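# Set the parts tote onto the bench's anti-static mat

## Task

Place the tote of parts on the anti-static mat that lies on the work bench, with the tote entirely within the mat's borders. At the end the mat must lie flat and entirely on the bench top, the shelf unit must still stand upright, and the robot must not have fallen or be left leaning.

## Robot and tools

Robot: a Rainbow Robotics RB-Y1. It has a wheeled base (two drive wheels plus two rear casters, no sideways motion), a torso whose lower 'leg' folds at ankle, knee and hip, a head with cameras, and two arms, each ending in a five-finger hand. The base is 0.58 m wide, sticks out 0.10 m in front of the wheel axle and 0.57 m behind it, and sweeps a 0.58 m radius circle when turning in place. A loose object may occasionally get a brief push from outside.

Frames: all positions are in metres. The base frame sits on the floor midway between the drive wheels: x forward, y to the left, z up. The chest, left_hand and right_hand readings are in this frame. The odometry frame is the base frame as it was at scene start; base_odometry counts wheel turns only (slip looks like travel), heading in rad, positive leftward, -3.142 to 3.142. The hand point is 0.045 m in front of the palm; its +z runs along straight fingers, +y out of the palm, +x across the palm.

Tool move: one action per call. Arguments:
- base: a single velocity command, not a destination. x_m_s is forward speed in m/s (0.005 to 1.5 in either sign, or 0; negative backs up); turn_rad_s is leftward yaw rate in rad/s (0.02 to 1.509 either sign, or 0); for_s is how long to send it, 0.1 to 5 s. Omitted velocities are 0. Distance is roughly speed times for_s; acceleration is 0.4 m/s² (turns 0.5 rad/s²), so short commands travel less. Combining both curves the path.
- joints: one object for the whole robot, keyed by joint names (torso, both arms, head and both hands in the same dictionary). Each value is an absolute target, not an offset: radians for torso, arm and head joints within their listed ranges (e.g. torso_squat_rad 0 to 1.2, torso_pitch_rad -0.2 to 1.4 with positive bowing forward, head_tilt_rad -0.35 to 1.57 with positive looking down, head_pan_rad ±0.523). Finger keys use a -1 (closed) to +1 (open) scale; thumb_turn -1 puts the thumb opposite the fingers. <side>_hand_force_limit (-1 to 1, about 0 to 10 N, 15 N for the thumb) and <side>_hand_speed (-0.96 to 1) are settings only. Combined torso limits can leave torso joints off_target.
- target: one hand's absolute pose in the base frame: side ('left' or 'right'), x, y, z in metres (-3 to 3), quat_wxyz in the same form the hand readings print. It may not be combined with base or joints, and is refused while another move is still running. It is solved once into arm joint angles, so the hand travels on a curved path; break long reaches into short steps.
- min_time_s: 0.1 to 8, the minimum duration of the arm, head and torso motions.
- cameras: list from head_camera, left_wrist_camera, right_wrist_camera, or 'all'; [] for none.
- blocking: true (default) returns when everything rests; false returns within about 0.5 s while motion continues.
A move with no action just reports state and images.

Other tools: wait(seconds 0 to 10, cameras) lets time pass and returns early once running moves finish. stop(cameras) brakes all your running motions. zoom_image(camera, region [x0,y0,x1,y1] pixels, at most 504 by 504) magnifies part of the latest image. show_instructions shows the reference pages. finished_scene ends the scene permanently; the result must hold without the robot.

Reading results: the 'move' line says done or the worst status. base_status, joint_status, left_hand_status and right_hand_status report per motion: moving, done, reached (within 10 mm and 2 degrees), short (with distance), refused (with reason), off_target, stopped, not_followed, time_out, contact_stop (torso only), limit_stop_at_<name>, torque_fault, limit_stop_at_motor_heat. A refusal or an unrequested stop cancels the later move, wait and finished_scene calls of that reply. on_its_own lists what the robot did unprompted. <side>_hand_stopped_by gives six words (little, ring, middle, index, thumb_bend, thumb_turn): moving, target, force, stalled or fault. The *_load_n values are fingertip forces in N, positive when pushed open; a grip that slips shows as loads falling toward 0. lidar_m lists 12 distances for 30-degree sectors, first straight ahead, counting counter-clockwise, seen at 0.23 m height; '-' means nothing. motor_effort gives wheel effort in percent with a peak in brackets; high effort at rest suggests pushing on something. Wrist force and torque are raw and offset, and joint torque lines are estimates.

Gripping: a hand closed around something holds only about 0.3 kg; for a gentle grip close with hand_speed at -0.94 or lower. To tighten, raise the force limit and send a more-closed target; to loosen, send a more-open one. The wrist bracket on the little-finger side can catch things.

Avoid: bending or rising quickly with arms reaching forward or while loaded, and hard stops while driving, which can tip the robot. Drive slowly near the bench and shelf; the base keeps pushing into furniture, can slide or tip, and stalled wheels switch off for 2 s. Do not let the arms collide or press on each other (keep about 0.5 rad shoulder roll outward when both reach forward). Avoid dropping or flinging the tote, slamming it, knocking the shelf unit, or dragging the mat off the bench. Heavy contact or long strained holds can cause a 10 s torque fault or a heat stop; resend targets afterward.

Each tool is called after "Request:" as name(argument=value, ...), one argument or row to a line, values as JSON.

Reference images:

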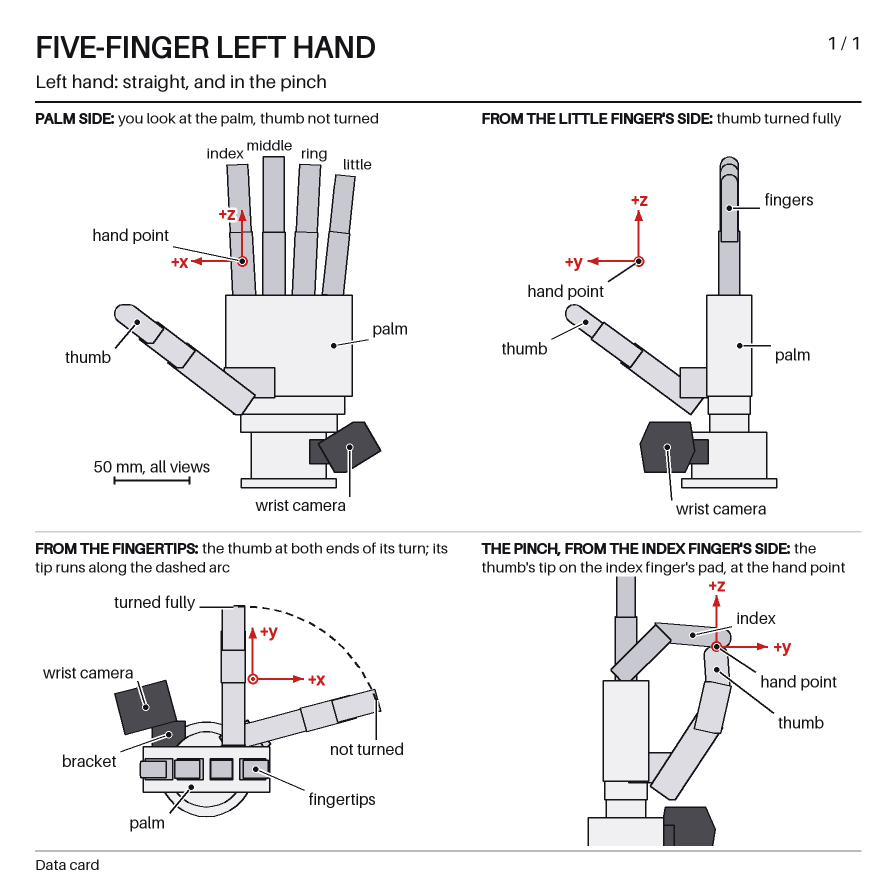

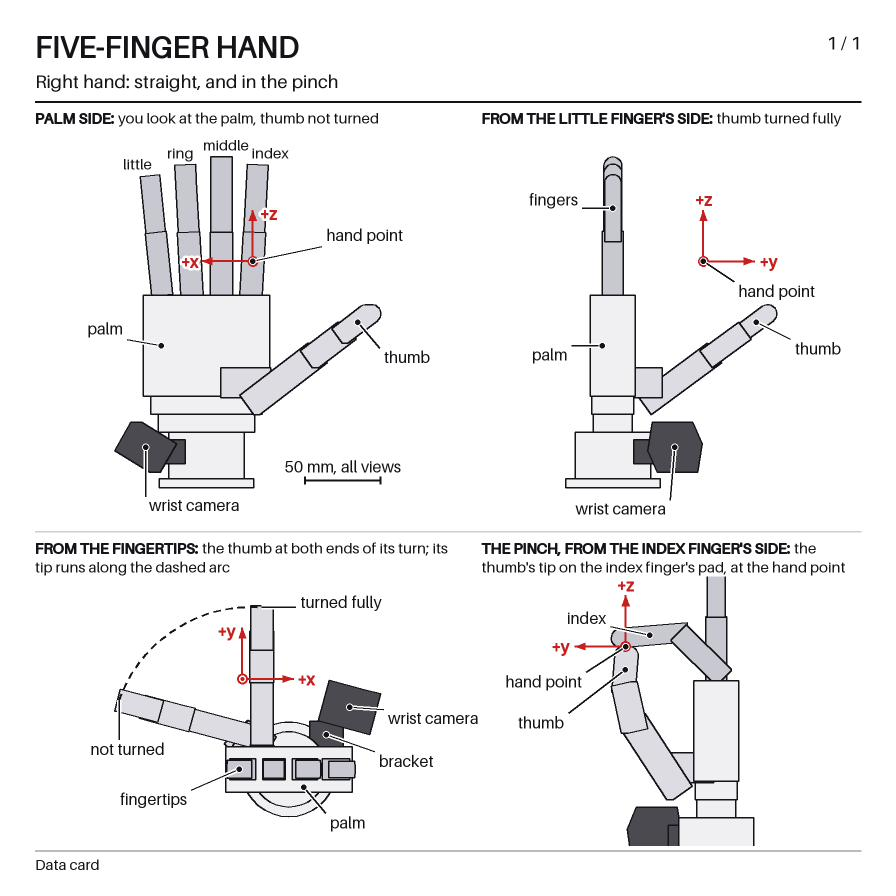

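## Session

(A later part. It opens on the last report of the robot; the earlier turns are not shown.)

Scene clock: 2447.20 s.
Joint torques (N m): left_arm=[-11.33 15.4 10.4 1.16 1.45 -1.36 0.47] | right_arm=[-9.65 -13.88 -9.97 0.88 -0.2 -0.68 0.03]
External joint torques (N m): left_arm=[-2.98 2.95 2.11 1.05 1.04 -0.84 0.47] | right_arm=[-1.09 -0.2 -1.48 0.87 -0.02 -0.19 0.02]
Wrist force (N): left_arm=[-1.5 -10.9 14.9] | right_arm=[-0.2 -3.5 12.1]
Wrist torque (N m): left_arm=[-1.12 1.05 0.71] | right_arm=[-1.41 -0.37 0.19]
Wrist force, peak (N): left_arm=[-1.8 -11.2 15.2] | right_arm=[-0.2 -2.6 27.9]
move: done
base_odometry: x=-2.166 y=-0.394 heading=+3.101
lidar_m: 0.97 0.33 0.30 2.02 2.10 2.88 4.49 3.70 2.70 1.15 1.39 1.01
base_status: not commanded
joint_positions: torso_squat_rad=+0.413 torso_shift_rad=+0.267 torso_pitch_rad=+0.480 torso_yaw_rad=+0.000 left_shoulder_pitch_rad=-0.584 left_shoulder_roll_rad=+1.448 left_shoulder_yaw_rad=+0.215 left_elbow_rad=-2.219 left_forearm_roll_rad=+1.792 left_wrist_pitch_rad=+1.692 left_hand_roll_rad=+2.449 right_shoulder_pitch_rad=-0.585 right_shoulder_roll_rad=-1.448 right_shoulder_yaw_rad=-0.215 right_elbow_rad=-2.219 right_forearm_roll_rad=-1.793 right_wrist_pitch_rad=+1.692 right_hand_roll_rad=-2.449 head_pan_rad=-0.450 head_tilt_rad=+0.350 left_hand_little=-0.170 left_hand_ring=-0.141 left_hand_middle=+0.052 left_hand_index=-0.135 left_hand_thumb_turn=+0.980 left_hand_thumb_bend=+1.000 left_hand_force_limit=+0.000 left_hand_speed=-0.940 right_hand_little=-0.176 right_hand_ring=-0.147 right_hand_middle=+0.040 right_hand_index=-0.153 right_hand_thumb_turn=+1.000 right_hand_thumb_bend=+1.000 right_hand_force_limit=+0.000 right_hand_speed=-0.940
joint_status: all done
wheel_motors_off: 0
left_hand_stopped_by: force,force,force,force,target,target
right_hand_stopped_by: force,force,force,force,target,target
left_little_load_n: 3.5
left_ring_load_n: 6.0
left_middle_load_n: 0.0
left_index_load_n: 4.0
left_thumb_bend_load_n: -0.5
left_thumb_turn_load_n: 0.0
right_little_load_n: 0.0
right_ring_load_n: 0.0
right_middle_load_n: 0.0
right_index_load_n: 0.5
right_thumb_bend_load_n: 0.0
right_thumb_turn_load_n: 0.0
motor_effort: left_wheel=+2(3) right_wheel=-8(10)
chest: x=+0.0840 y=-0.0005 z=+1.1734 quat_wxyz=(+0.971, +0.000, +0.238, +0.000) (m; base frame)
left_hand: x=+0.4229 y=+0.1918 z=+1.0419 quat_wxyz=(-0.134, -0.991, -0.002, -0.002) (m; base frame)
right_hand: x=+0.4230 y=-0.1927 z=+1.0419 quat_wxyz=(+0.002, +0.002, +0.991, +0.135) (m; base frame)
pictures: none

Request:
move(
  joints={"torso_squat_rad":0.421,"torso_shift_rad":0.2672},
  min_time_s=2,
  cameras=["all"],
)

Scene clock: 2457.27 s.
Joint torques (N m): left_arm=[-10.2 14.77 8.72 0.58 0.81 -0.81 0.34] | right_arm=[-9.28 -13.81 -9.99 0.85 -0.29 -0.57 -0.06]
External joint torques (N m): left_arm=[-1.85 2.32 0.42 0.46 0.4 -0.29 0.34] | right_arm=[-0.72 -0.12 -1.5 0.84 -0.12 -0.08 -0.06]
Wrist force (N): left_arm=[-1.3 -7.6 5.5] | right_arm=[-0.3 -3.4 11.7]
Wrist torque (N m): left_arm=[-1.29 0.71 0.53] | right_arm=[-1.41 -0.38 0.25]
Wrist force, peak (N): left_arm=[-1.5 -11.4 15.1] | right_arm=[0.0 -3.2 13.2]
move: done
base_odometry: x=-2.166 y=-0.394 heading=+3.101
lidar_m: 0.97 0.33 0.30 2.03 2.10 2.88 4.49 3.70 2.69 1.15 1.39 1.01
base_status: not commanded
joint_positions: torso_squat_rad=+0.421 torso_shift_rad=+0.267 torso_pitch_rad=+0.480 torso_yaw_rad=+0.000 left_shoulder_pitch_rad=-0.585 left_shoulder_roll_rad=+1.448 left_shoulder_yaw_rad=+0.215 left_elbow_rad=-2.219 left_forearm_roll_rad=+1.792 left_wrist_pitch_rad=+1.692 left_hand_roll_rad=+2.449 right_shoulder_pitch_rad=-0.585 right_shoulder_roll_rad=-1.448 right_shoulder_yaw_rad=-0.215 right_elbow_rad=-2.219 right_forearm_roll_rad=-1.793 right_wrist_pitch_rad=+1.692 right_hand_roll_rad=-2.449 head_pan_rad=-0.450 head_tilt_rad=+0.350 left_hand_little=-0.170 left_hand_ring=-0.141 left_hand_middle=+0.052 left_hand_index=-0.136 left_hand_thumb_turn=+0.980 left_hand_thumb_bend=+1.000 left_hand_force_limit=+0.000 left_hand_speed=-0.940 right_hand_little=-0.176 right_hand_ring=-0.147 right_hand_middle=+0.040 right_hand_index=-0.153 right_hand_thumb_turn=+1.000 right_hand_thumb_bend=+1.000 right_hand_force_limit=+0.000 right_hand_speed=-0.940
joint_status: all done
wheel_motors_off: 0
left_hand_stopped_by: force,force,force,force,target,target
right_hand_stopped_by: force,force,force,force,target,target
left_little_load_n: 0.0
left_ring_load_n: 0.0
left_middle_load_n: 0.0
left_index_load_n: 0.0
left_thumb_bend_load_n: 0.0
left_thumb_turn_load_n: 0.5
right_little_load_n: 0.0
right_ring_load_n: 0.0
right_middle_load_n: 0.0
right_index_load_n: 0.0
right_thumb_bend_load_n: 0.0
right_thumb_turn_load_n: 0.0
motor_effort: left_wheel=+2(3) right_wheel=-6(9)
chest: x=+0.0836 y=-0.0005 z=+1.1712 quat_wxyz=(+0.971, +0.000, +0.238, +0.000) (m; base frame)
left_hand: x=+0.4228 y=+0.1917 z=+1.0401 quat_wxyz=(-0.134, -0.991, -0.002, -0.003) (m; base frame)
right_hand: x=+0.4227 y=-0.1927 z=+1.0398 quat_wxyz=(+0.003, +0.002, +0.991, +0.135) (m; base frame)
pictures: head_camera, left_wrist_camera, right_wrist_camera
camera_calibration:
head_camera: T_world_to_cam=[[-0.394276, -0.897219, 0.198857, -0.183952], [-0.713734, 0.16265, -0.68127, 1.11689], [0.578904, -0.410539, -0.704505, 0.773053], [0, 0, 0, 1]] pos_world=[0.277114, -0.0293394, 1.34211]
left_wrist_camera: T_world_to_cam=[[0.221352, 0.945196, -0.240015, -0.0288559], [0.830696, -0.0538293, 0.554118, -0.912771], [0.51083, -0.322035, -0.797086, 0.795042], [0, 0, 0, 1]] pos_world=[0.358491, 0.234172, 1.13257]
right_wrist_camera: T_world_to_cam=[[-0.315599, 0.910104, 0.268528, 0.0247581], [0.816311, 0.116128, 0.565819, -0.914164], [0.48377, 0.397775, -0.779578, 0.799189], [0, 0, 0, 1]] pos_world=[0.367432, -0.234269, 1.13363]

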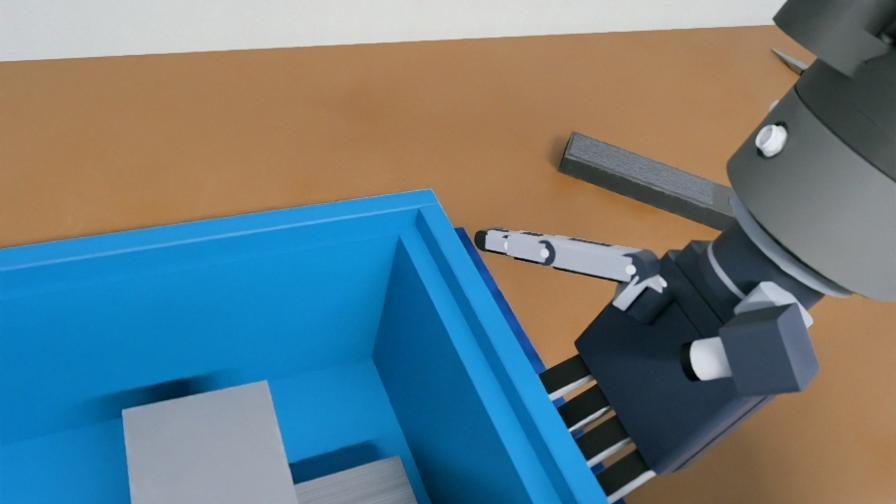

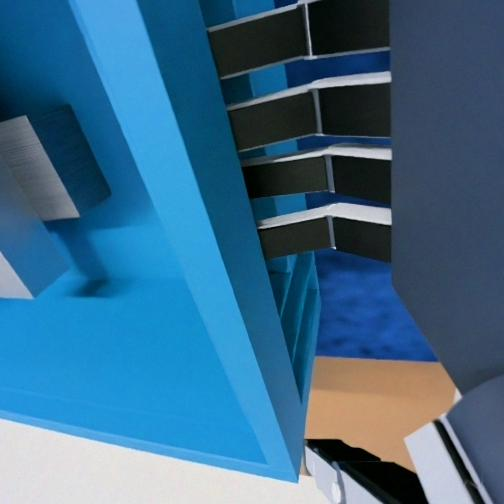

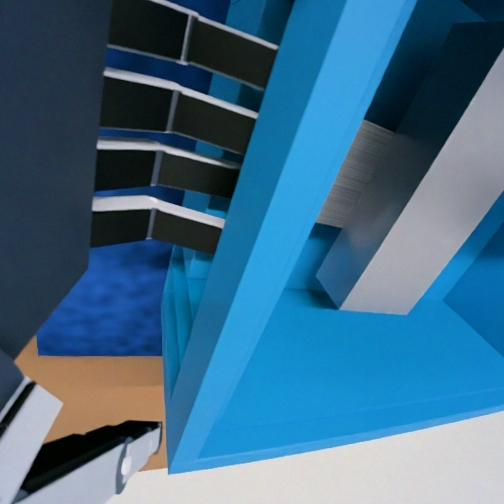

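Request:
move(
  joints={"left_hand_speed":-0.9,"right_hand_speed":-0.9,"left_hand_little":0.1,"left_hand_ring":0.1,"left_hand_middle":0.1,"left_hand_index":0.1,"right_hand_little":0.1,"right_hand_ring":0.1,"right_hand_middle":0.1,"right_hand_index":0.1},
)

Request:
move(
  target={"side":"left","x":0.423,"y":0.205,"z":1.041,"quat_wxyz":[0.1305,0.9914,0,0]},
  min_time_s=1.5,
)

Request:
move(
  target={"side":"right","x":0.423,"y":-0.205,"z":1.041,"quat_wxyz":[0,0,0.9914,0.1305]},
  min_time_s=1.5,
  cameras=["all"],
)

Scene clock: 2467.97 s.
Joint torques (N m): left_arm=[-10.16 14.95 8.22 0.68 0.85 -0.93 0.28] | right_arm=[-8.93 -13.84 -9.72 0.9 -0.25 -0.33 -0.03]
External joint torques (N m): left_arm=[-1.81 2.5 -0.08 0.56 0.43 -0.41 0.28] | right_arm=[-0.36 -0.15 -1.23 0.89 -0.07 0.16 -0.03]
Wrist force (N): left_arm=[-1.0 -6.9 5.0] | right_arm=[-0.1 -2.9 10.3]
Wrist torque (N m): left_arm=[-1.16 0.67 0.52] | right_arm=[-1.44 -0.30 0.21]
Wrist force, peak (N): left_arm=[-1.0 -7.5 5.6] | right_arm=[-0.4 -3.8 12.3]
move: done
base_odometry: x=-2.166 y=-0.394 heading=+3.101
lidar_m: 0.96 0.33 0.29 2.03 2.10 2.88 4.49 3.69 2.70 1.16 1.39 1.01
base_status: not commanded
joint_positions: torso_squat_rad=+0.421 torso_shift_rad=+0.267 torso_pitch_rad=+0.480 torso_yaw_rad=+0.000 left_shoulder_pitch_rad=-0.585 left_shoulder_roll_rad=+1.448 left_shoulder_yaw_rad=+0.215 left_elbow_rad=-2.219 left_forearm_roll_rad=+1.792 left_wrist_pitch_rad=+1.692 left_hand_roll_rad=+2.449 right_shoulder_pitch_rad=-0.585 right_shoulder_roll_rad=-1.448 right_shoulder_yaw_rad=-0.215 right_elbow_rad=-2.219 right_forearm_roll_rad=-1.793 right_wrist_pitch_rad=+1.692 right_hand_roll_rad=-2.449 head_pan_rad=-0.450 head_tilt_rad=+0.350 left_hand_little=+0.100 left_hand_ring=+0.100 left_hand_middle=+0.100 left_hand_index=+0.100 left_hand_thumb_turn=+0.980 left_hand_thumb_bend=+1.000 left_hand_force_limit=+0.000 left_hand_speed=-0.900 right_hand_little=+0.100 right_hand_ring=+0.100 right_hand_middle=+0.100 right_hand_index=+0.100 right_hand_thumb_turn=+1.000 right_hand_thumb_bend=+1.000 right_hand_force_limit=+0.000 right_hand_speed=-0.900
joint_status: all done
wheel_motors_off: 0
left_hand_stopped_by: target,target,target,target,target,target
right_hand_stopped_by: target,target,target,target,target,target
left_little_load_n: 0.0
left_ring_load_n: 0.0
left_middle_load_n: 0.0
left_index_load_n: 0.0
left_thumb_bend_load_n: 0.0
left_thumb_turn_load_n: 0.0
right_little_load_n: 0.0
right_ring_load_n: 0.0
right_middle_load_n: -1.5
right_index_load_n: 0.0
right_thumb_bend_load_n: 0.0
right_thumb_turn_load_n: 0.0
motor_effort: left_wheel=+0(2) right_wheel=-8(10)
chest: x=+0.0836 y=-0.0005 z=+1.1712 quat_wxyz=(+0.971, +0.000, +0.238, +0.000) (m; base frame)
left_hand: x=+0.4228 y=+0.1917 z=+1.0401 quat_wxyz=(-0.134, -0.991, -0.002, -0.003) (m; base frame)
right_hand: x=+0.4227 y=-0.1927 z=+1.0399 quat_wxyz=(+0.003, +0.002, +0.991, +0.135) (m; base frame)
pictures: none

Scene clock: 2469.80 s.
Joint torques (N m): left_arm=[-6.88 15.71 8.71 0.69 0.69 -0.05 -0.31] | right_arm=[-9 -13.84 -9.53 0.81 -0.27 -0.41 -0.12]
External joint torques (N m): left_arm=[1.34 2.95 0.36 0.6 0.26 0.43 -0.31] | right_arm=[-0.44 -0.16 -1.04 0.8 -0.09 0.08 -0.12]
Wrist force (N): left_arm=[-0.8 -6.7 5.3] | right_arm=[-0.1 -2.9 10.4]
Wrist torque (N m): left_arm=[-1.11 0.64 0.41] | right_arm=[-1.44 -0.33 0.24]
Wrist force, peak (N): left_arm=[-1.4 -7.8 5.2] | right_arm=[0.3 -2.9 10.9]
move: done
base_odometry: x=-2.166 y=-0.394 heading=+3.101
lidar_m: 0.97 0.33 0.29 2.02 2.11 2.87 4.49 3.70 2.69 1.16 1.39 1.00
base_status: not commanded
joint_positions: torso_squat_rad=+0.421 torso_shift_rad=+0.267 torso_pitch_rad=+0.480 torso_yaw_rad=+0.000 left_shoulder_pitch_rad=-0.548 left_shoulder_roll_rad=+1.451 left_shoulder_yaw_rad=+0.258 left_elbow_rad=-2.191 left_forearm_roll_rad=+1.798 left_wrist_pitch_rad=+1.718 left_hand_roll_rad=+2.404 right_shoulder_pitch_rad=-0.585 right_shoulder_roll_rad=-1.448 right_shoulder_yaw_rad=-0.215 right_elbow_rad=-2.219 right_forearm_roll_rad=-1.793 right_wrist_pitch_rad=+1.692 right_hand_roll_rad=-2.449 head_pan_rad=-0.450 head_tilt_rad=+0.350 left_hand_little=+0.100 left_hand_ring=+0.100 left_hand_middle=+0.100 left_hand_index=+0.100 left_hand_thumb_turn=+0.980 left_hand_thumb_bend=+1.000 left_hand_force_limit=+0.000 left_hand_speed=-0.900 right_hand_little=+0.100 right_hand_ring=+0.100 right_hand_middle=+0.100 right_hand_index=+0.100 right_hand_thumb_turn=+1.000 right_hand_thumb_bend=+1.000 right_hand_force_limit=+0.000 right_hand_speed=-0.900
joint_status: all done
wheel_motors_off: 0
left_hand_stopped_by: target,target,target,target,target,target
right_hand_stopped_by: target,target,target,target,target,target
left_little_load_n: 0.0
left_ring_load_n: 0.5
left_middle_load_n: 0.0
left_index_load_n: 0.0
left_thumb_bend_load_n: 0.0
left_thumb_turn_load_n: 0.0
right_little_load_n: 0.0
right_ring_load_n: 0.0
right_middle_load_n: -1.5
right_index_load_n: 0.0
right_thumb_bend_load_n: 0.0
right_thumb_turn_load_n: 0.0
motor_effort: left_wheel=+0(4) right_wheel=-7(9)
chest: x=+0.0836 y=-0.0005 z=+1.1712 quat_wxyz=(+0.971, +0.000, +0.238, +0.000) (m; base frame)
left_hand: x=+0.4228 y=+0.2044 z=+1.0408 quat_wxyz=(-0.130, -0.992, +0.000, +0.001) (m; base frame)
left_hand_status: reached (checked arc, planned for 1.5 s): 1 mm and 0.2 deg off.
right_hand: x=+0.4227 y=-0.1927 z=+1.0399 quat_wxyz=(+0.003, +0.002, +0.991, +0.135) (m; base frame)
pictures: none

Scene clock: 2471.63 s.
Joint torques (N m): left_arm=[-7.55 15.49 8.76 0.79 0.64 -0.01 -0.39] | right_arm=[-7.27 -14.06 -9.83 0.72 -0.72 -0.25 0.35]
External joint torques (N m): left_arm=[0.67 2.74 0.41 0.7 0.21 0.47 -0.39] | right_arm=[1.17 -0.09 -1.28 0.73 -0.53 0.2 0.35]
Wrist force (N): left_arm=[-1.0 -7.0 5.4] | right_arm=[-0.1 -3.2 11.6]
Wrist torque (N m): left_arm=[-1.20 0.68 0.45] | right_arm=[-1.35 -0.43 0.31]
Wrist force, peak (N): left_arm=[-1.0 -7.3 5.7] | right_arm=[-0.1 -3.9 12.4]
move: done
base_odometry: x=-2.166 y=-0.394 heading=+3.101
lidar_m: 0.97 0.32 0.30 2.02 2.11 2.87 4.49 3.70 2.70 1.16 1.39 1.00
base_status: not commanded
joint_positions: torso_squat_rad=+0.421 torso_shift_rad=+0.267 torso_pitch_rad=+0.480 torso_yaw_rad=+0.000 left_shoulder_pitch_rad=-0.548 left_shoulder_roll_rad=+1.451 left_shoulder_yaw_rad=+0.258 left_elbow_rad=-2.191 left_forearm_roll_rad=+1.798 left_wrist_pitch_rad=+1.718 left_hand_roll_rad=+2.404 right_shoulder_pitch_rad=-0.555 right_shoulder_roll_rad=-1.453 right_shoulder_yaw_rad=-0.252 right_elbow_rad=-2.192 right_forearm_roll_rad=-1.799 right_wrist_pitch_rad=+1.717 right_hand_roll_rad=-2.409 head_pan_rad=-0.450 head_tilt_rad=+0.350 left_hand_little=+0.100 left_hand_ring=+0.100 left_hand_middle=+0.100 left_hand_index=+0.100 left_hand_thumb_turn=+0.980 left_hand_thumb_bend=+1.000 left_hand_force_limit=+0.000 left_hand_speed=-0.900 right_hand_little=+0.100 right_hand_ring=+0.100 right_hand_middle=+0.100 right_hand_index=+0.100 right_hand_thumb_turn=+1.000 right_hand_thumb_bend=+1.000 right_hand_force_limit=+0.000 right_hand_speed=-0.900
joint_status: all done
wheel_motors_off: 0
left_hand_stopped_by: target,target,target,target,target,target
right_hand_stopped_by: target,target,target,target,target,target
left_little_load_n: 0.0
left_ring_load_n: 0.5
left_middle_load_n: 0.0
left_index_load_n: 0.0
left_thumb_bend_load_n: 0.0
left_thumb_turn_load_n: 0.5
right_little_load_n: 0.0
right_ring_load_n: 0.0
right_middle_load_n: 0.0
right_index_load_n: 0.0
right_thumb_bend_load_n: 0.0
right_thumb_turn_load_n: 0.0
motor_effort: left_wheel=+3(3) right_wheel=-6(9)
chest: x=+0.0836 y=-0.0005 z=+1.1712 quat_wxyz=(+0.971, +0.000, +0.238, +0.000) (m; base frame)
left_hand: x=+0.4228 y=+0.2044 z=+1.0408 quat_wxyz=(-0.130, -0.992, +0.000, +0.001) (m; base frame)
right_hand: x=+0.4228 y=-0.2045 z=+1.0408 quat_wxyz=(-0.001, +0.000, +0.992, +0.130) (m; base frame)
right_hand_status: reached (checked arc, planned for 1.5 s): 1 mm and 0.1 deg off.
pictures: head_camera, left_wrist_camera, right_wrist_camera
camera_calibration:
head_camera: T_world_to_cam=[[-0.394276, -0.897219, 0.198857, -0.183952], [-0.713734, 0.16265, -0.68127, 1.11689], [0.578904, -0.410539, -0.704505, 0.773053], [0, 0, 0, 1]] pos_world=[0.277114, -0.0293394, 1.34211]
left_wrist_camera: T_world_to_cam=[[0.224318, 0.946275, -0.232905, -0.0495196], [0.834053, -0.0628128, 0.548097, -0.905773], [0.504021, -0.317203, -0.803334, 0.808008], [0, 0, 0, 1]] pos_world=[0.359317, 0.246268, 1.13402]
right_wrist_camera: T_world_to_cam=[[-0.318585, 0.91123, 0.261082, 0.0445648], [0.819159, 0.126079, 0.559537, -0.906112], [0.47695, 0.392128, -0.786609, 0.81371], [0, 0, 0, 1]] pos_world=[0.368349, -0.245446, 1.13544]

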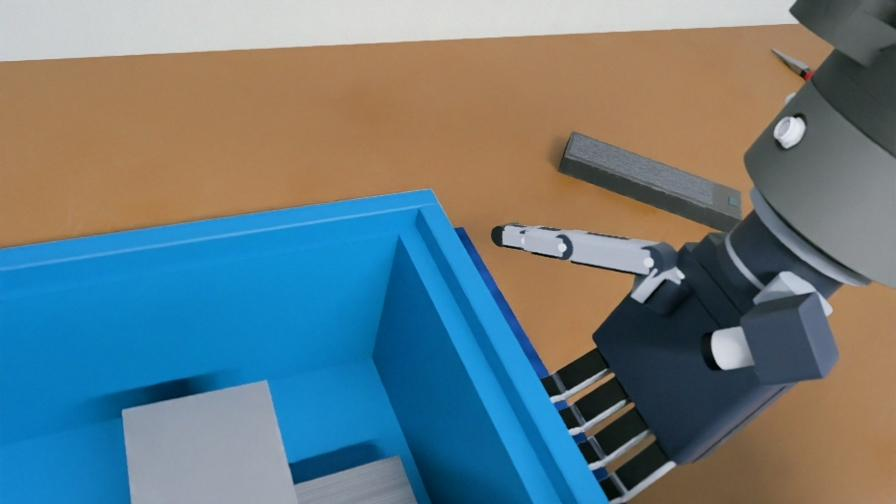

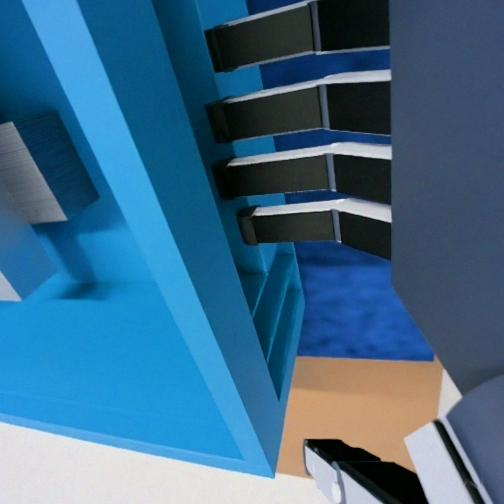

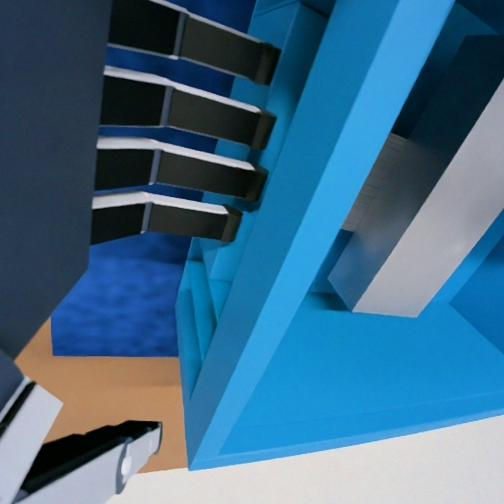

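Request:
move(
  target={"side":"left","x":0.423,"y":0.24,"z":1.045,"quat_wxyz":[0.1305,0.9914,0,0]},
  min_time_s=1.5,
)

Request:
move(
  target={"side":"right","x":0.423,"y":-0.24,"z":1.045,"quat_wxyz":[0,0,0.9914,0.1305]},
  min_time_s=1.5,
)

Request:
move(
  joints={"torso_squat_rad":0.1,"torso_shift_rad":0.245,"head_pan_rad":0.0,"head_tilt_rad":0.5},
  min_time_s=3,
  cameras=["head_camera","left_wrist_camera","right_wrist_camera"],
)

Scene clock: 2487.43 s.
Joint torques (N m): left_arm=[-6.63 14 8.66 0.49 0.39 -0.1 -0.19] | right_arm=[-7.19 -13.78 -9.97 0.69 -0.57 -0.25 0.3]
External joint torques (N m): left_arm=[0.92 0.48 0.23 0.67 -0.08 0.33 -0.19] | right_arm=[1.25 0.19 -1.42 0.69 -0.38 0.2 0.3]
Wrist force (N): left_arm=[-0.9 -6.7 5.6] | right_arm=[-0.2 -3.6 11.5]
Wrist torque (N m): left_arm=[-1.14 0.68 0.43] | right_arm=[-1.44 -0.40 0.27]
Wrist force, peak (N): left_arm=[-0.9 -7.2 5.9] | right_arm=[-0.3 -3.7 12.4]
move: done
base_odometry: x=-2.166 y=-0.394 heading=+3.101
lidar_m: 0.97 0.33 0.30 2.03 2.10 2.88 4.49 3.70 2.69 1.16 1.39 1.02
base_status: not commanded
joint_positions: torso_squat_rad=+0.421 torso_shift_rad=+0.267 torso_pitch_rad=+0.480 torso_yaw_rad=+0.000 left_shoulder_pitch_rad=-0.421 left_shoulder_roll_rad=+1.422 left_shoulder_yaw_rad=+0.419 left_elbow_rad=-2.117 left_forearm_roll_rad=+1.794 left_wrist_pitch_rad=+1.792 left_hand_roll_rad=+2.277 right_shoulder_pitch_rad=-0.555 right_shoulder_roll_rad=-1.453 right_shoulder_yaw_rad=-0.252 right_elbow_rad=-2.192 right_forearm_roll_rad=-1.799 right_wrist_pitch_rad=+1.717 right_hand_roll_rad=-2.408 head_pan_rad=-0.450 head_tilt_rad=+0.350 left_hand_little=+0.100 left_hand_ring=+0.100 left_hand_middle=+0.100 left_hand_index=+0.100 left_hand_thumb_turn=+0.980 left_hand_thumb_bend=+1.000 left_hand_force_limit=+0.000 left_hand_speed=-0.900 right_hand_little=+0.100 right_hand_ring=+0.100 right_hand_middle=+0.100 right_hand_index=+0.100 right_hand_thumb_turn=+1.000 right_hand_thumb_bend=+1.000 right_hand_force_limit=+0.000 right_hand_speed=-0.900
joint_status: all done
wheel_motors_off: 0
left_hand_stopped_by: target,target,target,target,target,target
right_hand_stopped_by: target,target,target,target,target,target
left_little_load_n: 0.0
left_ring_load_n: 0.0
left_middle_load_n: 0.0
left_index_load_n: 0.0
left_thumb_bend_load_n: -0.5
left_thumb_turn_load_n: 0.0
right_little_load_n: 0.5
right_ring_load_n: 0.0
right_middle_load_n: 0.0
right_index_load_n: 0.0
right_thumb_bend_load_n: -0.5
right_thumb_turn_load_n: 0.0
motor_effort: left_wheel=+0(4) right_wheel=-7(9)
chest: x=+0.0836 y=-0.0005 z=+1.1712 quat_wxyz=(+0.971, +0.000, +0.238, +0.000) (m; base frame)
left_hand: x=+0.4230 y=+0.2403 z=+1.0450 quat_wxyz=(-0.129, -0.992, +0.000, +0.001) (m; base frame)
left_hand_status: reached (checked arc, planned for 1.5 s): 0 mm and 0.2 deg off.
right_hand: x=+0.4228 y=-0.2045 z=+1.0408 quat_wxyz=(-0.001, +0.000, +0.992, +0.130) (m; base frame)
pictures: none

Scene clock: 2489.27 s.
Joint torques (N m): left_arm=[-6.59 13.67 8.76 0.41 0.39 -0.02 -0.22] | right_arm=[-6.45 -13.36 -10.05 0.4 -0.08 -0.18 0.3]
External joint torques (N m): left_arm=[0.96 0.15 0.34 0.59 -0.08 0.41 -0.22] | right_arm=[1.23 1.39 -1.46 0.68 0.16 0.22 0.3]
Wrist force (N): left_arm=[-1.0 -6.7 5.5] | right_arm=[-0.4 -3.5 12.1]
Wrist torque (N m): left_arm=[-1.15 0.68 0.41] | right_arm=[-1.42 -0.39 0.29]
Wrist force, peak (N): left_arm=[-0.8 -7.7 5.4] | right_arm=[-0.4 -3.4 12.6]
move: done
base_odometry: x=-2.166 y=-0.394 heading=+3.101
lidar_m: 0.96 0.32 0.30 2.02 2.09 2.87 4.49 3.70 2.70 1.16 1.39 1.01
base_status: not commanded
joint_positions: torso_squat_rad=+0.421 torso_shift_rad=+0.267 torso_pitch_rad=+0.480 torso_yaw_rad=+0.000 left_shoulder_pitch_rad=-0.421 left_shoulder_roll_rad=+1.422 left_shoulder_yaw_rad=+0.419 left_elbow_rad=-2.117 left_forearm_roll_rad=+1.794 left_wrist_pitch_rad=+1.792 left_hand_roll_rad=+2.277 right_shoulder_pitch_rad=-0.426 right_shoulder_roll_rad=-1.425 right_shoulder_yaw_rad=-0.414 right_elbow_rad=-2.119 right_forearm_roll_rad=-1.796 right_wrist_pitch_rad=+1.791 right_hand_roll_rad=-2.282 head_pan_rad=-0.450 head_tilt_rad=+0.350 left_hand_little=+0.100 left_hand_ring=+0.100 left_hand_middle=+0.100 left_hand_index=+0.100 left_hand_thumb_turn=+0.980 left_hand_thumb_bend=+1.000 left_hand_force_limit=+0.000 left_hand_speed=-0.900 right_hand_little=+0.100 right_hand_ring=+0.100 right_hand_middle=+0.100 right_hand_index=+0.100 right_hand_thumb_turn=+1.000 right_hand_thumb_bend=+1.000 right_hand_force_limit=+0.000 right_hand_speed=-0.900
joint_status: all done
wheel_motors_off: 0
left_hand_stopped_by: target,target,target,target,target,target
right_hand_stopped_by: target,target,target,target,target,target
left_little_load_n: 0.0
left_ring_load_n: 0.0
left_middle_load_n: 0.0
left_index_load_n: 0.0
left_thumb_bend_load_n: 0.0
left_thumb_turn_load_n: 0.0
right_little_load_n: 0.0
right_ring_load_n: 0.0
right_middle_load_n: 0.0
right_index_load_n: 0.0
right_thumb_bend_load_n: 0.0
right_thumb_turn_load_n: 0.0
motor_effort: left_wheel=+1(3) right_wheel=-7(9)
chest: x=+0.0836 y=-0.0005 z=+1.1712 quat_wxyz=(+0.971, +0.000, +0.238, +0.000) (m; base frame)
left_hand: x=+0.4230 y=+0.2403 z=+1.0450 quat_wxyz=(-0.129, -0.992, +0.000, +0.001) (m; base frame)
right_hand: x=+0.4229 y=-0.2403 z=+1.0449 quat_wxyz=(-0.001, +0.000, +0.992, +0.129) (m; base frame)
right_hand_status: reached (checked arc, planned for 1.5 s): 0 mm and 0.2 deg off.
pictures: none

Scene clock: 2492.57 s.
Joint torques (N m): left_arm=[-7.25 13.88 8.35 0.18 0.37 -0.23 -0.27] | right_arm=[-6.3 -13.26 -9.68 0.32 -0.19 -0.13 0.3]
External joint torques (N m): left_arm=[0.3 0.36 -0.07 0.36 -0.1 0.21 -0.26] | right_arm=[1.38 1.49 -1.09 0.6 0.04 0.26 0.3]
Wrist force (N): left_arm=[-1.2 -7.1 5.6] | right_arm=[0.1 -3.6 12.1]
Wrist torque (N m): left_arm=[-1.20 0.73 0.40] | right_arm=[-1.45 -0.43 0.32]
Wrist force, peak (N): left_arm=[-0.9 -7.3 5.7] | right_arm=[-0.5 -3.5 12.7]
move: done
base_odometry: x=-2.166 y=-0.394 heading=+3.101
lidar_m: 0.97 0.32 0.30 2.02 2.09 2.88 4.48 3.69 2.70 1.15 1.41 1.01
base_status: not commanded
joint_positions: torso_squat_rad=+0.100 torso_shift_rad=+0.245 torso_pitch_rad=+0.480 torso_yaw_rad=+0.000 left_shoulder_pitch_rad=-0.421 left_shoulder_roll_rad=+1.422 left_shoulder_yaw_rad=+0.419 left_elbow_rad=-2.117 left_forearm_roll_rad=+1.794 left_wrist_pitch_rad=+1.792 left_hand_roll_rad=+2.277 right_shoulder_pitch_rad=-0.426 right_shoulder_roll_rad=-1.425 right_shoulder_yaw_rad=-0.414 right_elbow_rad=-2.119 right_forearm_roll_rad=-1.796 right_wrist_pitch_rad=+1.791 right_hand_roll_rad=-2.282 head_pan_rad=+0.000 head_tilt_rad=+0.500 left_hand_little=+0.100 left_hand_ring=+0.100 left_hand_middle=+0.100 left_hand_index=+0.100 left_hand_thumb_turn=+0.980 left_hand_thumb_bend=+1.000 left_hand_force_limit=+0.000 left_hand_speed=-0.900 right_hand_little=+0.100 right_hand_ring=+0.100 right_hand_middle=+0.100 right_hand_index=+0.100 right_hand_thumb_turn=+1.000 right_hand_thumb_bend=+1.000 right_hand_force_limit=+0.000 right_hand_speed=-0.900
joint_status: all done
wheel_motors_off: 0
left_hand_stopped_by: target,target,target,target,target,target
right_hand_stopped_by: target,target,target,target,target,target
left_little_load_n: 0.0
left_ring_load_n: 0.0
left_middle_load_n: 0.0
left_index_load_n: 0.0
left_thumb_bend_load_n: 0.0
left_thumb_turn_load_n: 0.0
right_little_load_n: 0.0
right_ring_load_n: 0.0
right_middle_load_n: 0.0
right_index_load_n: 0.0
right_thumb_bend_load_n: 0.0
right_thumb_turn_load_n: 0.0
motor_effort: left_wheel=+1(3) right_wheel=-6(10)
chest: x=+0.0840 y=-0.0006 z=+1.2306 quat_wxyz=(+0.971, +0.000, +0.238, +0.000) (m; base frame)
left_hand: x=+0.4233 y=+0.2403 z=+1.1043 quat_wxyz=(-0.130, -0.992, +0.000, +0.001) (m; base frame)
right_hand: x=+0.4233 y=-0.2403 z=+1.1043 quat_wxyz=(-0.001, +0.000, +0.992, +0.130) (m; base frame)
pictures: head_camera, left_wrist_camera, right_wrist_camera
camera_calibration:
head_camera: T_world_to_cam=[[-0.00930025, -0.999957, -0.000348084, 0.00727684], [-0.838951, 0.00799221, -0.544149, 0.990386], [0.544128, -0.0047687, -0.838989, 1.00969], [0, 0, 0, 1]] pos_world=[0.281553, 0.00417605, 1.38604]
left_wrist_camera: T_world_to_cam=[[0.223709, 0.946439, -0.232826, -0.0686153], [0.834088, -0.0623196, 0.548099, -0.938816], [0.504233, -0.316812, -0.803355, 0.870013], [0, 0, 0, 1]] pos_world=[0.359716, 0.282064, 1.19752]
right_wrist_camera: T_world_to_cam=[[-0.317809, 0.911584, 0.260793, 0.0608376], [0.819661, 0.125883, 0.558846, -0.936961], [0.476605, 0.391368, -0.787197, 0.878038], [0, 0, 0, 1]] pos_world=[0.368848, -0.281147, 1.19894]

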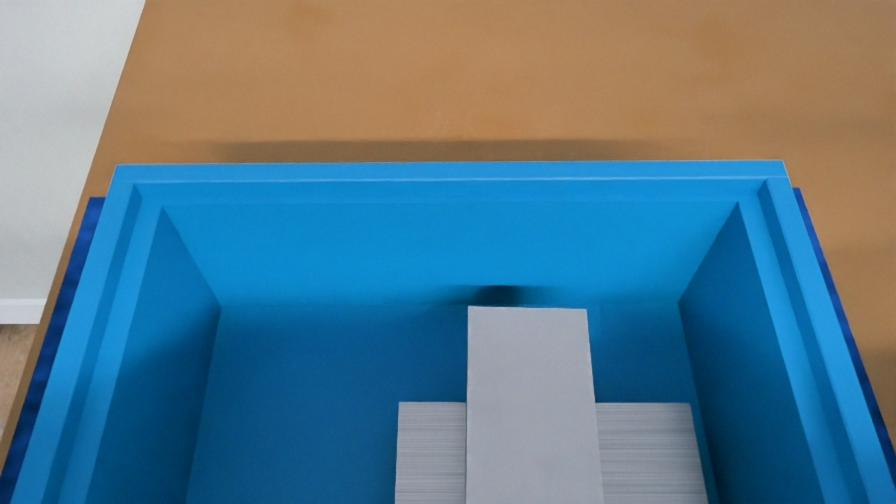

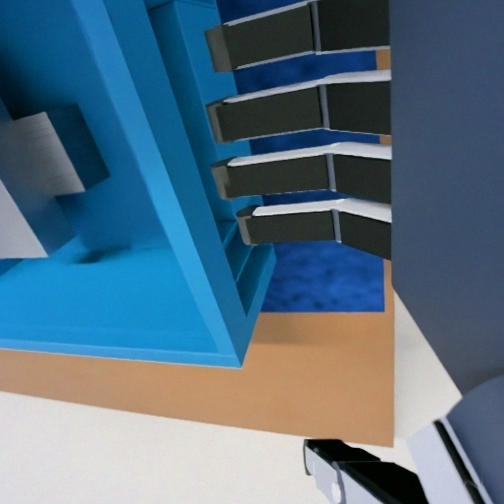

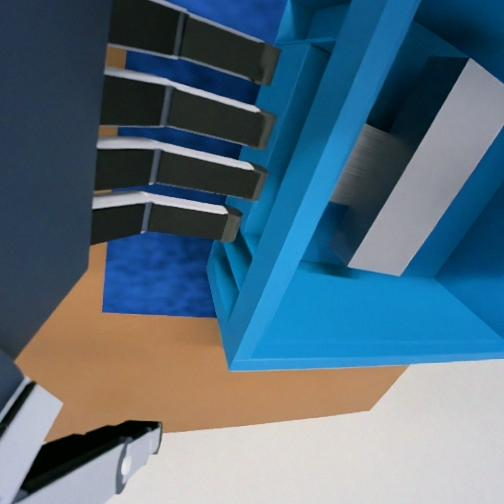

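Request:
move(
  base={"x_m_s":-0.15,"for_s":4},
  cameras=["head_camera"],
)

Scene clock: 2520.70 s.
Joint torques (N m): left_arm=[-7.55 14.73 7.87 0.04 0.47 -0.14 -0.26] | right_arm=[-7.26 -13.63 -9.38 0.16 -0.19 -0.17 0.26]
External joint torques (N m): left_arm=[0 1.21 -0.55 0.22 0 0.29 -0.26] | right_arm=[0.42 1.12 -0.79 0.43 0.05 0.23 0.26]
Wrist force (N): left_arm=[-1.1 -7.2 5.4] | right_arm=[-0.6 -3.7 12.4]
Wrist torque (N m): left_arm=[-1.24 0.69 0.43] | right_arm=[-1.48 -0.34 0.24]
Wrist force, peak (N): left_arm=[-1.3 -7.5 5.6] | right_arm=[-0.1 -3.9 12.7]
move: done
base_odometry: x=-1.566 y=-0.418 heading=+3.101
lidar_m: 1.45 0.82 2.10 2.02 2.10 2.72 3.87 3.68 2.69 2.60 1.41 1.63
base_status: done (sent for 4 of 4 s)
joint_positions: torso_squat_rad=+0.100 torso_shift_rad=+0.245 torso_pitch_rad=+0.480 torso_yaw_rad=+0.000 left_shoulder_pitch_rad=-0.421 left_shoulder_roll_rad=+1.422 left_shoulder_yaw_rad=+0.419 left_elbow_rad=-2.117 left_forearm_roll_rad=+1.794 left_wrist_pitch_rad=+1.792 left_hand_roll_rad=+2.277 right_shoulder_pitch_rad=-0.426 right_shoulder_roll_rad=-1.425 right_shoulder_yaw_rad=-0.414 right_elbow_rad=-2.119 right_forearm_roll_rad=-1.796 right_wrist_pitch_rad=+1.791 right_hand_roll_rad=-2.282 head_pan_rad=+0.000 head_tilt_rad=+0.500 left_hand_little=+0.100 left_hand_ring=+0.100 left_hand_middle=+0.100 left_hand_index=+0.100 left_hand_thumb_turn=+0.980 left_hand_thumb_bend=+1.000 left_hand_force_limit=+0.000 left_hand_speed=-0.900 right_hand_little=+0.100 right_hand_ring=+0.100 right_hand_middle=+0.100 right_hand_index=+0.100 right_hand_thumb_turn=+1.000 right_hand_thumb_bend=+1.000 right_hand_force_limit=+0.000 right_hand_speed=-0.900
joint_status: not commanded
wheel_motors_off: 0
left_hand_stopped_by: target,target,target,target,target,target
right_hand_stopped_by: target,target,target,target,target,target
left_little_load_n: 0.0
left_ring_load_n: 0.0
left_middle_load_n: 0.0
left_index_load_n: 0.0
left_thumb_bend_load_n: 0.0
left_thumb_turn_load_n: 0.0
right_little_load_n: 0.0
right_ring_load_n: 0.0
right_middle_load_n: 0.0
right_index_load_n: 0.0
right_thumb_bend_load_n: 0.0
right_thumb_turn_load_n: 0.0
motor_effort: left_wheel=+1(16) right_wheel=+3(34)
chest: x=+0.0839 y=-0.0006 z=+1.2306 quat_wxyz=(+0.971, +0.000, +0.238, +0.000) (m; base frame)
left_hand: x=+0.4233 y=+0.2403 z=+1.1044 quat_wxyz=(-0.130, -0.992, +0.000, +0.001) (m; base frame)
right_hand: x=+0.4232 y=-0.2403 z=+1.1044 quat_wxyz=(-0.001, +0.000, +0.992, +0.130) (m; base frame)
pictures: head_camera
camera_calibration:
head_camera: T_world_to_cam=[[-0.00930032, -0.999957, -0.000349329, 0.00727769], [-0.838875, 0.00799228, -0.544265, 0.990496], [0.544244, -0.00476879, -0.838913, 1.00969], [0, 0, 0, 1]] pos_world=[0.281453, 0.00417605, 1.38614]

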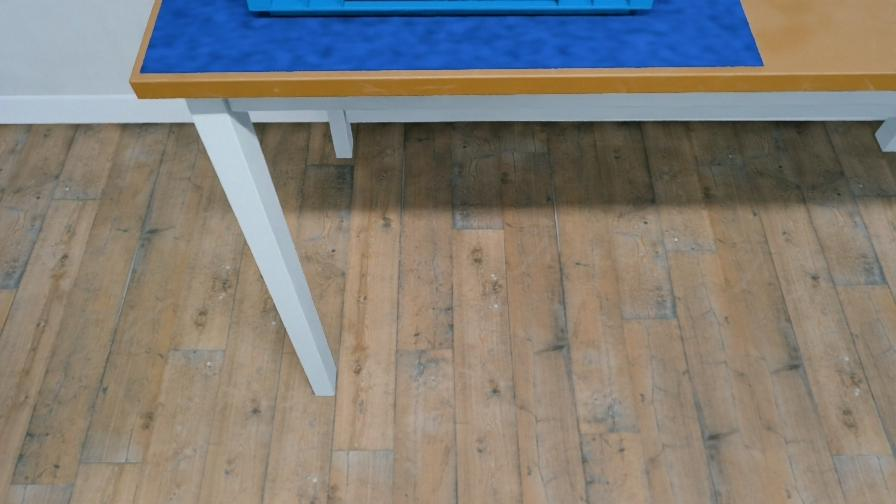

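Now look at the full scene with head up.

Request:
move(
  joints={"head_tilt_rad":0.1,"torso_pitch_rad":0.4},
  min_time_s=2,
  cameras=["head_camera"],
)

Request:
zoom_image(
  camera="head_camera",
  region=[120, 0, 620, 320],
)

Scene clock: 2527.33 s.
Joint torques (N m): left_arm=[-7.63 14.73 7.7 0.18 0.44 -0.28 -0.26] | right_arm=[-7.41 -13.84 -9.09 0.48 -0.23 -0.39 0.2]
External joint torques (N m): left_arm=[0.29 1.15 -0.62 0.04 0.07 0.27 -0.26] | right_arm=[0.68 0.96 -0.61 0.45 -0.1 0.13 0.2]
Wrist force (N): left_arm=[-1.1 -7.0 5.5] | right_arm=[-0.2 -3.9 12.1]
Wrist torque (N m): left_arm=[-1.19 0.66 0.43] | right_arm=[-1.55 -0.35 0.30]
Wrist force, peak (N): left_arm=[-1.5 -7.2 5.9] | right_arm=[-0.3 -3.7 12.8]
move: done
base_odometry: x=-1.566 y=-0.418 heading=+3.101
lidar_m: 1.45 0.82 2.11 2.01 2.09 2.72 3.87 3.67 2.70 2.60 1.40 1.63
base_status: not commanded
joint_positions: torso_squat_rad=+0.100 torso_shift_rad=+0.245 torso_pitch_rad=+0.400 torso_yaw_rad=+0.000 left_shoulder_pitch_rad=-0.421 left_shoulder_roll_rad=+1.422 left_shoulder_yaw_rad=+0.419 left_elbow_rad=-2.117 left_forearm_roll_rad=+1.794 left_wrist_pitch_rad=+1.792 left_hand_roll_rad=+2.277 right_shoulder_pitch_rad=-0.426 right_shoulder_roll_rad=-1.425 right_shoulder_yaw_rad=-0.414 right_elbow_rad=-2.119 right_forearm_roll_rad=-1.796 right_wrist_pitch_rad=+1.791 right_hand_roll_rad=-2.282 head_pan_rad=+0.000 head_tilt_rad=+0.100 left_hand_little=+0.100 left_hand_ring=+0.100 left_hand_middle=+0.100 left_hand_index=+0.100 left_hand_thumb_turn=+0.980 left_hand_thumb_bend=+1.000 left_hand_force_limit=+0.000 left_hand_speed=-0.900 right_hand_little=+0.100 right_hand_ring=+0.100 right_hand_middle=+0.100 right_hand_index=+0.100 right_hand_thumb_turn=+1.000 right_hand_thumb_bend=+1.000 right_hand_force_limit=+0.000 right_hand_speed=-0.900
joint_status: all done
wheel_motors_off: 0
left_hand_stopped_by: target,target,target,target,target,target
right_hand_stopped_by: target,target,target,target,target,target
left_little_load_n: 0.0
left_ring_load_n: 0.0
left_middle_load_n: 0.0
left_index_load_n: 0.0
left_thumb_bend_load_n: 0.0
left_thumb_turn_load_n: 0.0
right_little_load_n: 0.0
right_ring_load_n: 0.0
right_middle_load_n: 0.0
right_index_load_n: 0.0
right_thumb_bend_load_n: 0.0
right_thumb_turn_load_n: 0.0
motor_effort: left_wheel=+0(2) right_wheel=+1(4)
chest: x=+0.0616 y=-0.0006 z=+1.2412 quat_wxyz=(+0.980, +0.000, +0.199, +0.000) (m; base frame)
left_hand: x=+0.4099 y=+0.2403 z=+1.1424 quat_wxyz=(-0.129, -0.991, +0.005, -0.039) (m; base frame)
right_hand: x=+0.4099 y=-0.2404 z=+1.1424 quat_wxyz=(+0.039, -0.005, +0.991, +0.129) (m; base frame)
pictures: head_camera
camera_calibration:
head_camera: T_world_to_cam=[[-0.00839904, -0.999954, -0.00453995, 0.0127654], [-0.492948, 0.00809051, -0.870021, 1.37684], [0.870018, -0.00506939, -0.492993, 0.503062], [0, 0, 0, 1]] pos_world=[0.241143, 0.00417568, 1.44594]

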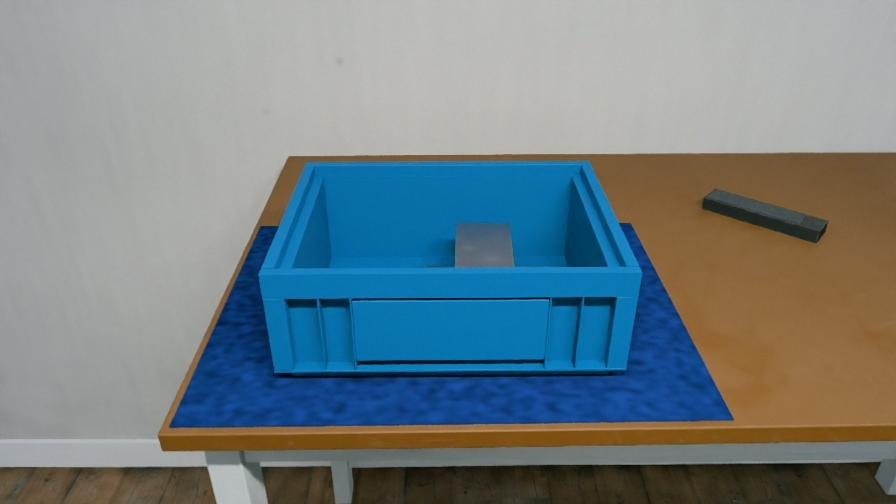

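Scaled by 1.008 from the camera's 896x504 image, which has a finer 1280x720 frame.

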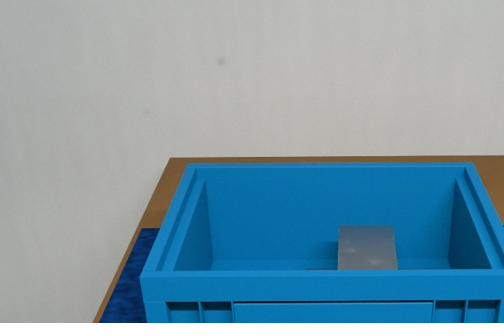

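Request:
finished_scene(
)

The scene is finished: the task was done.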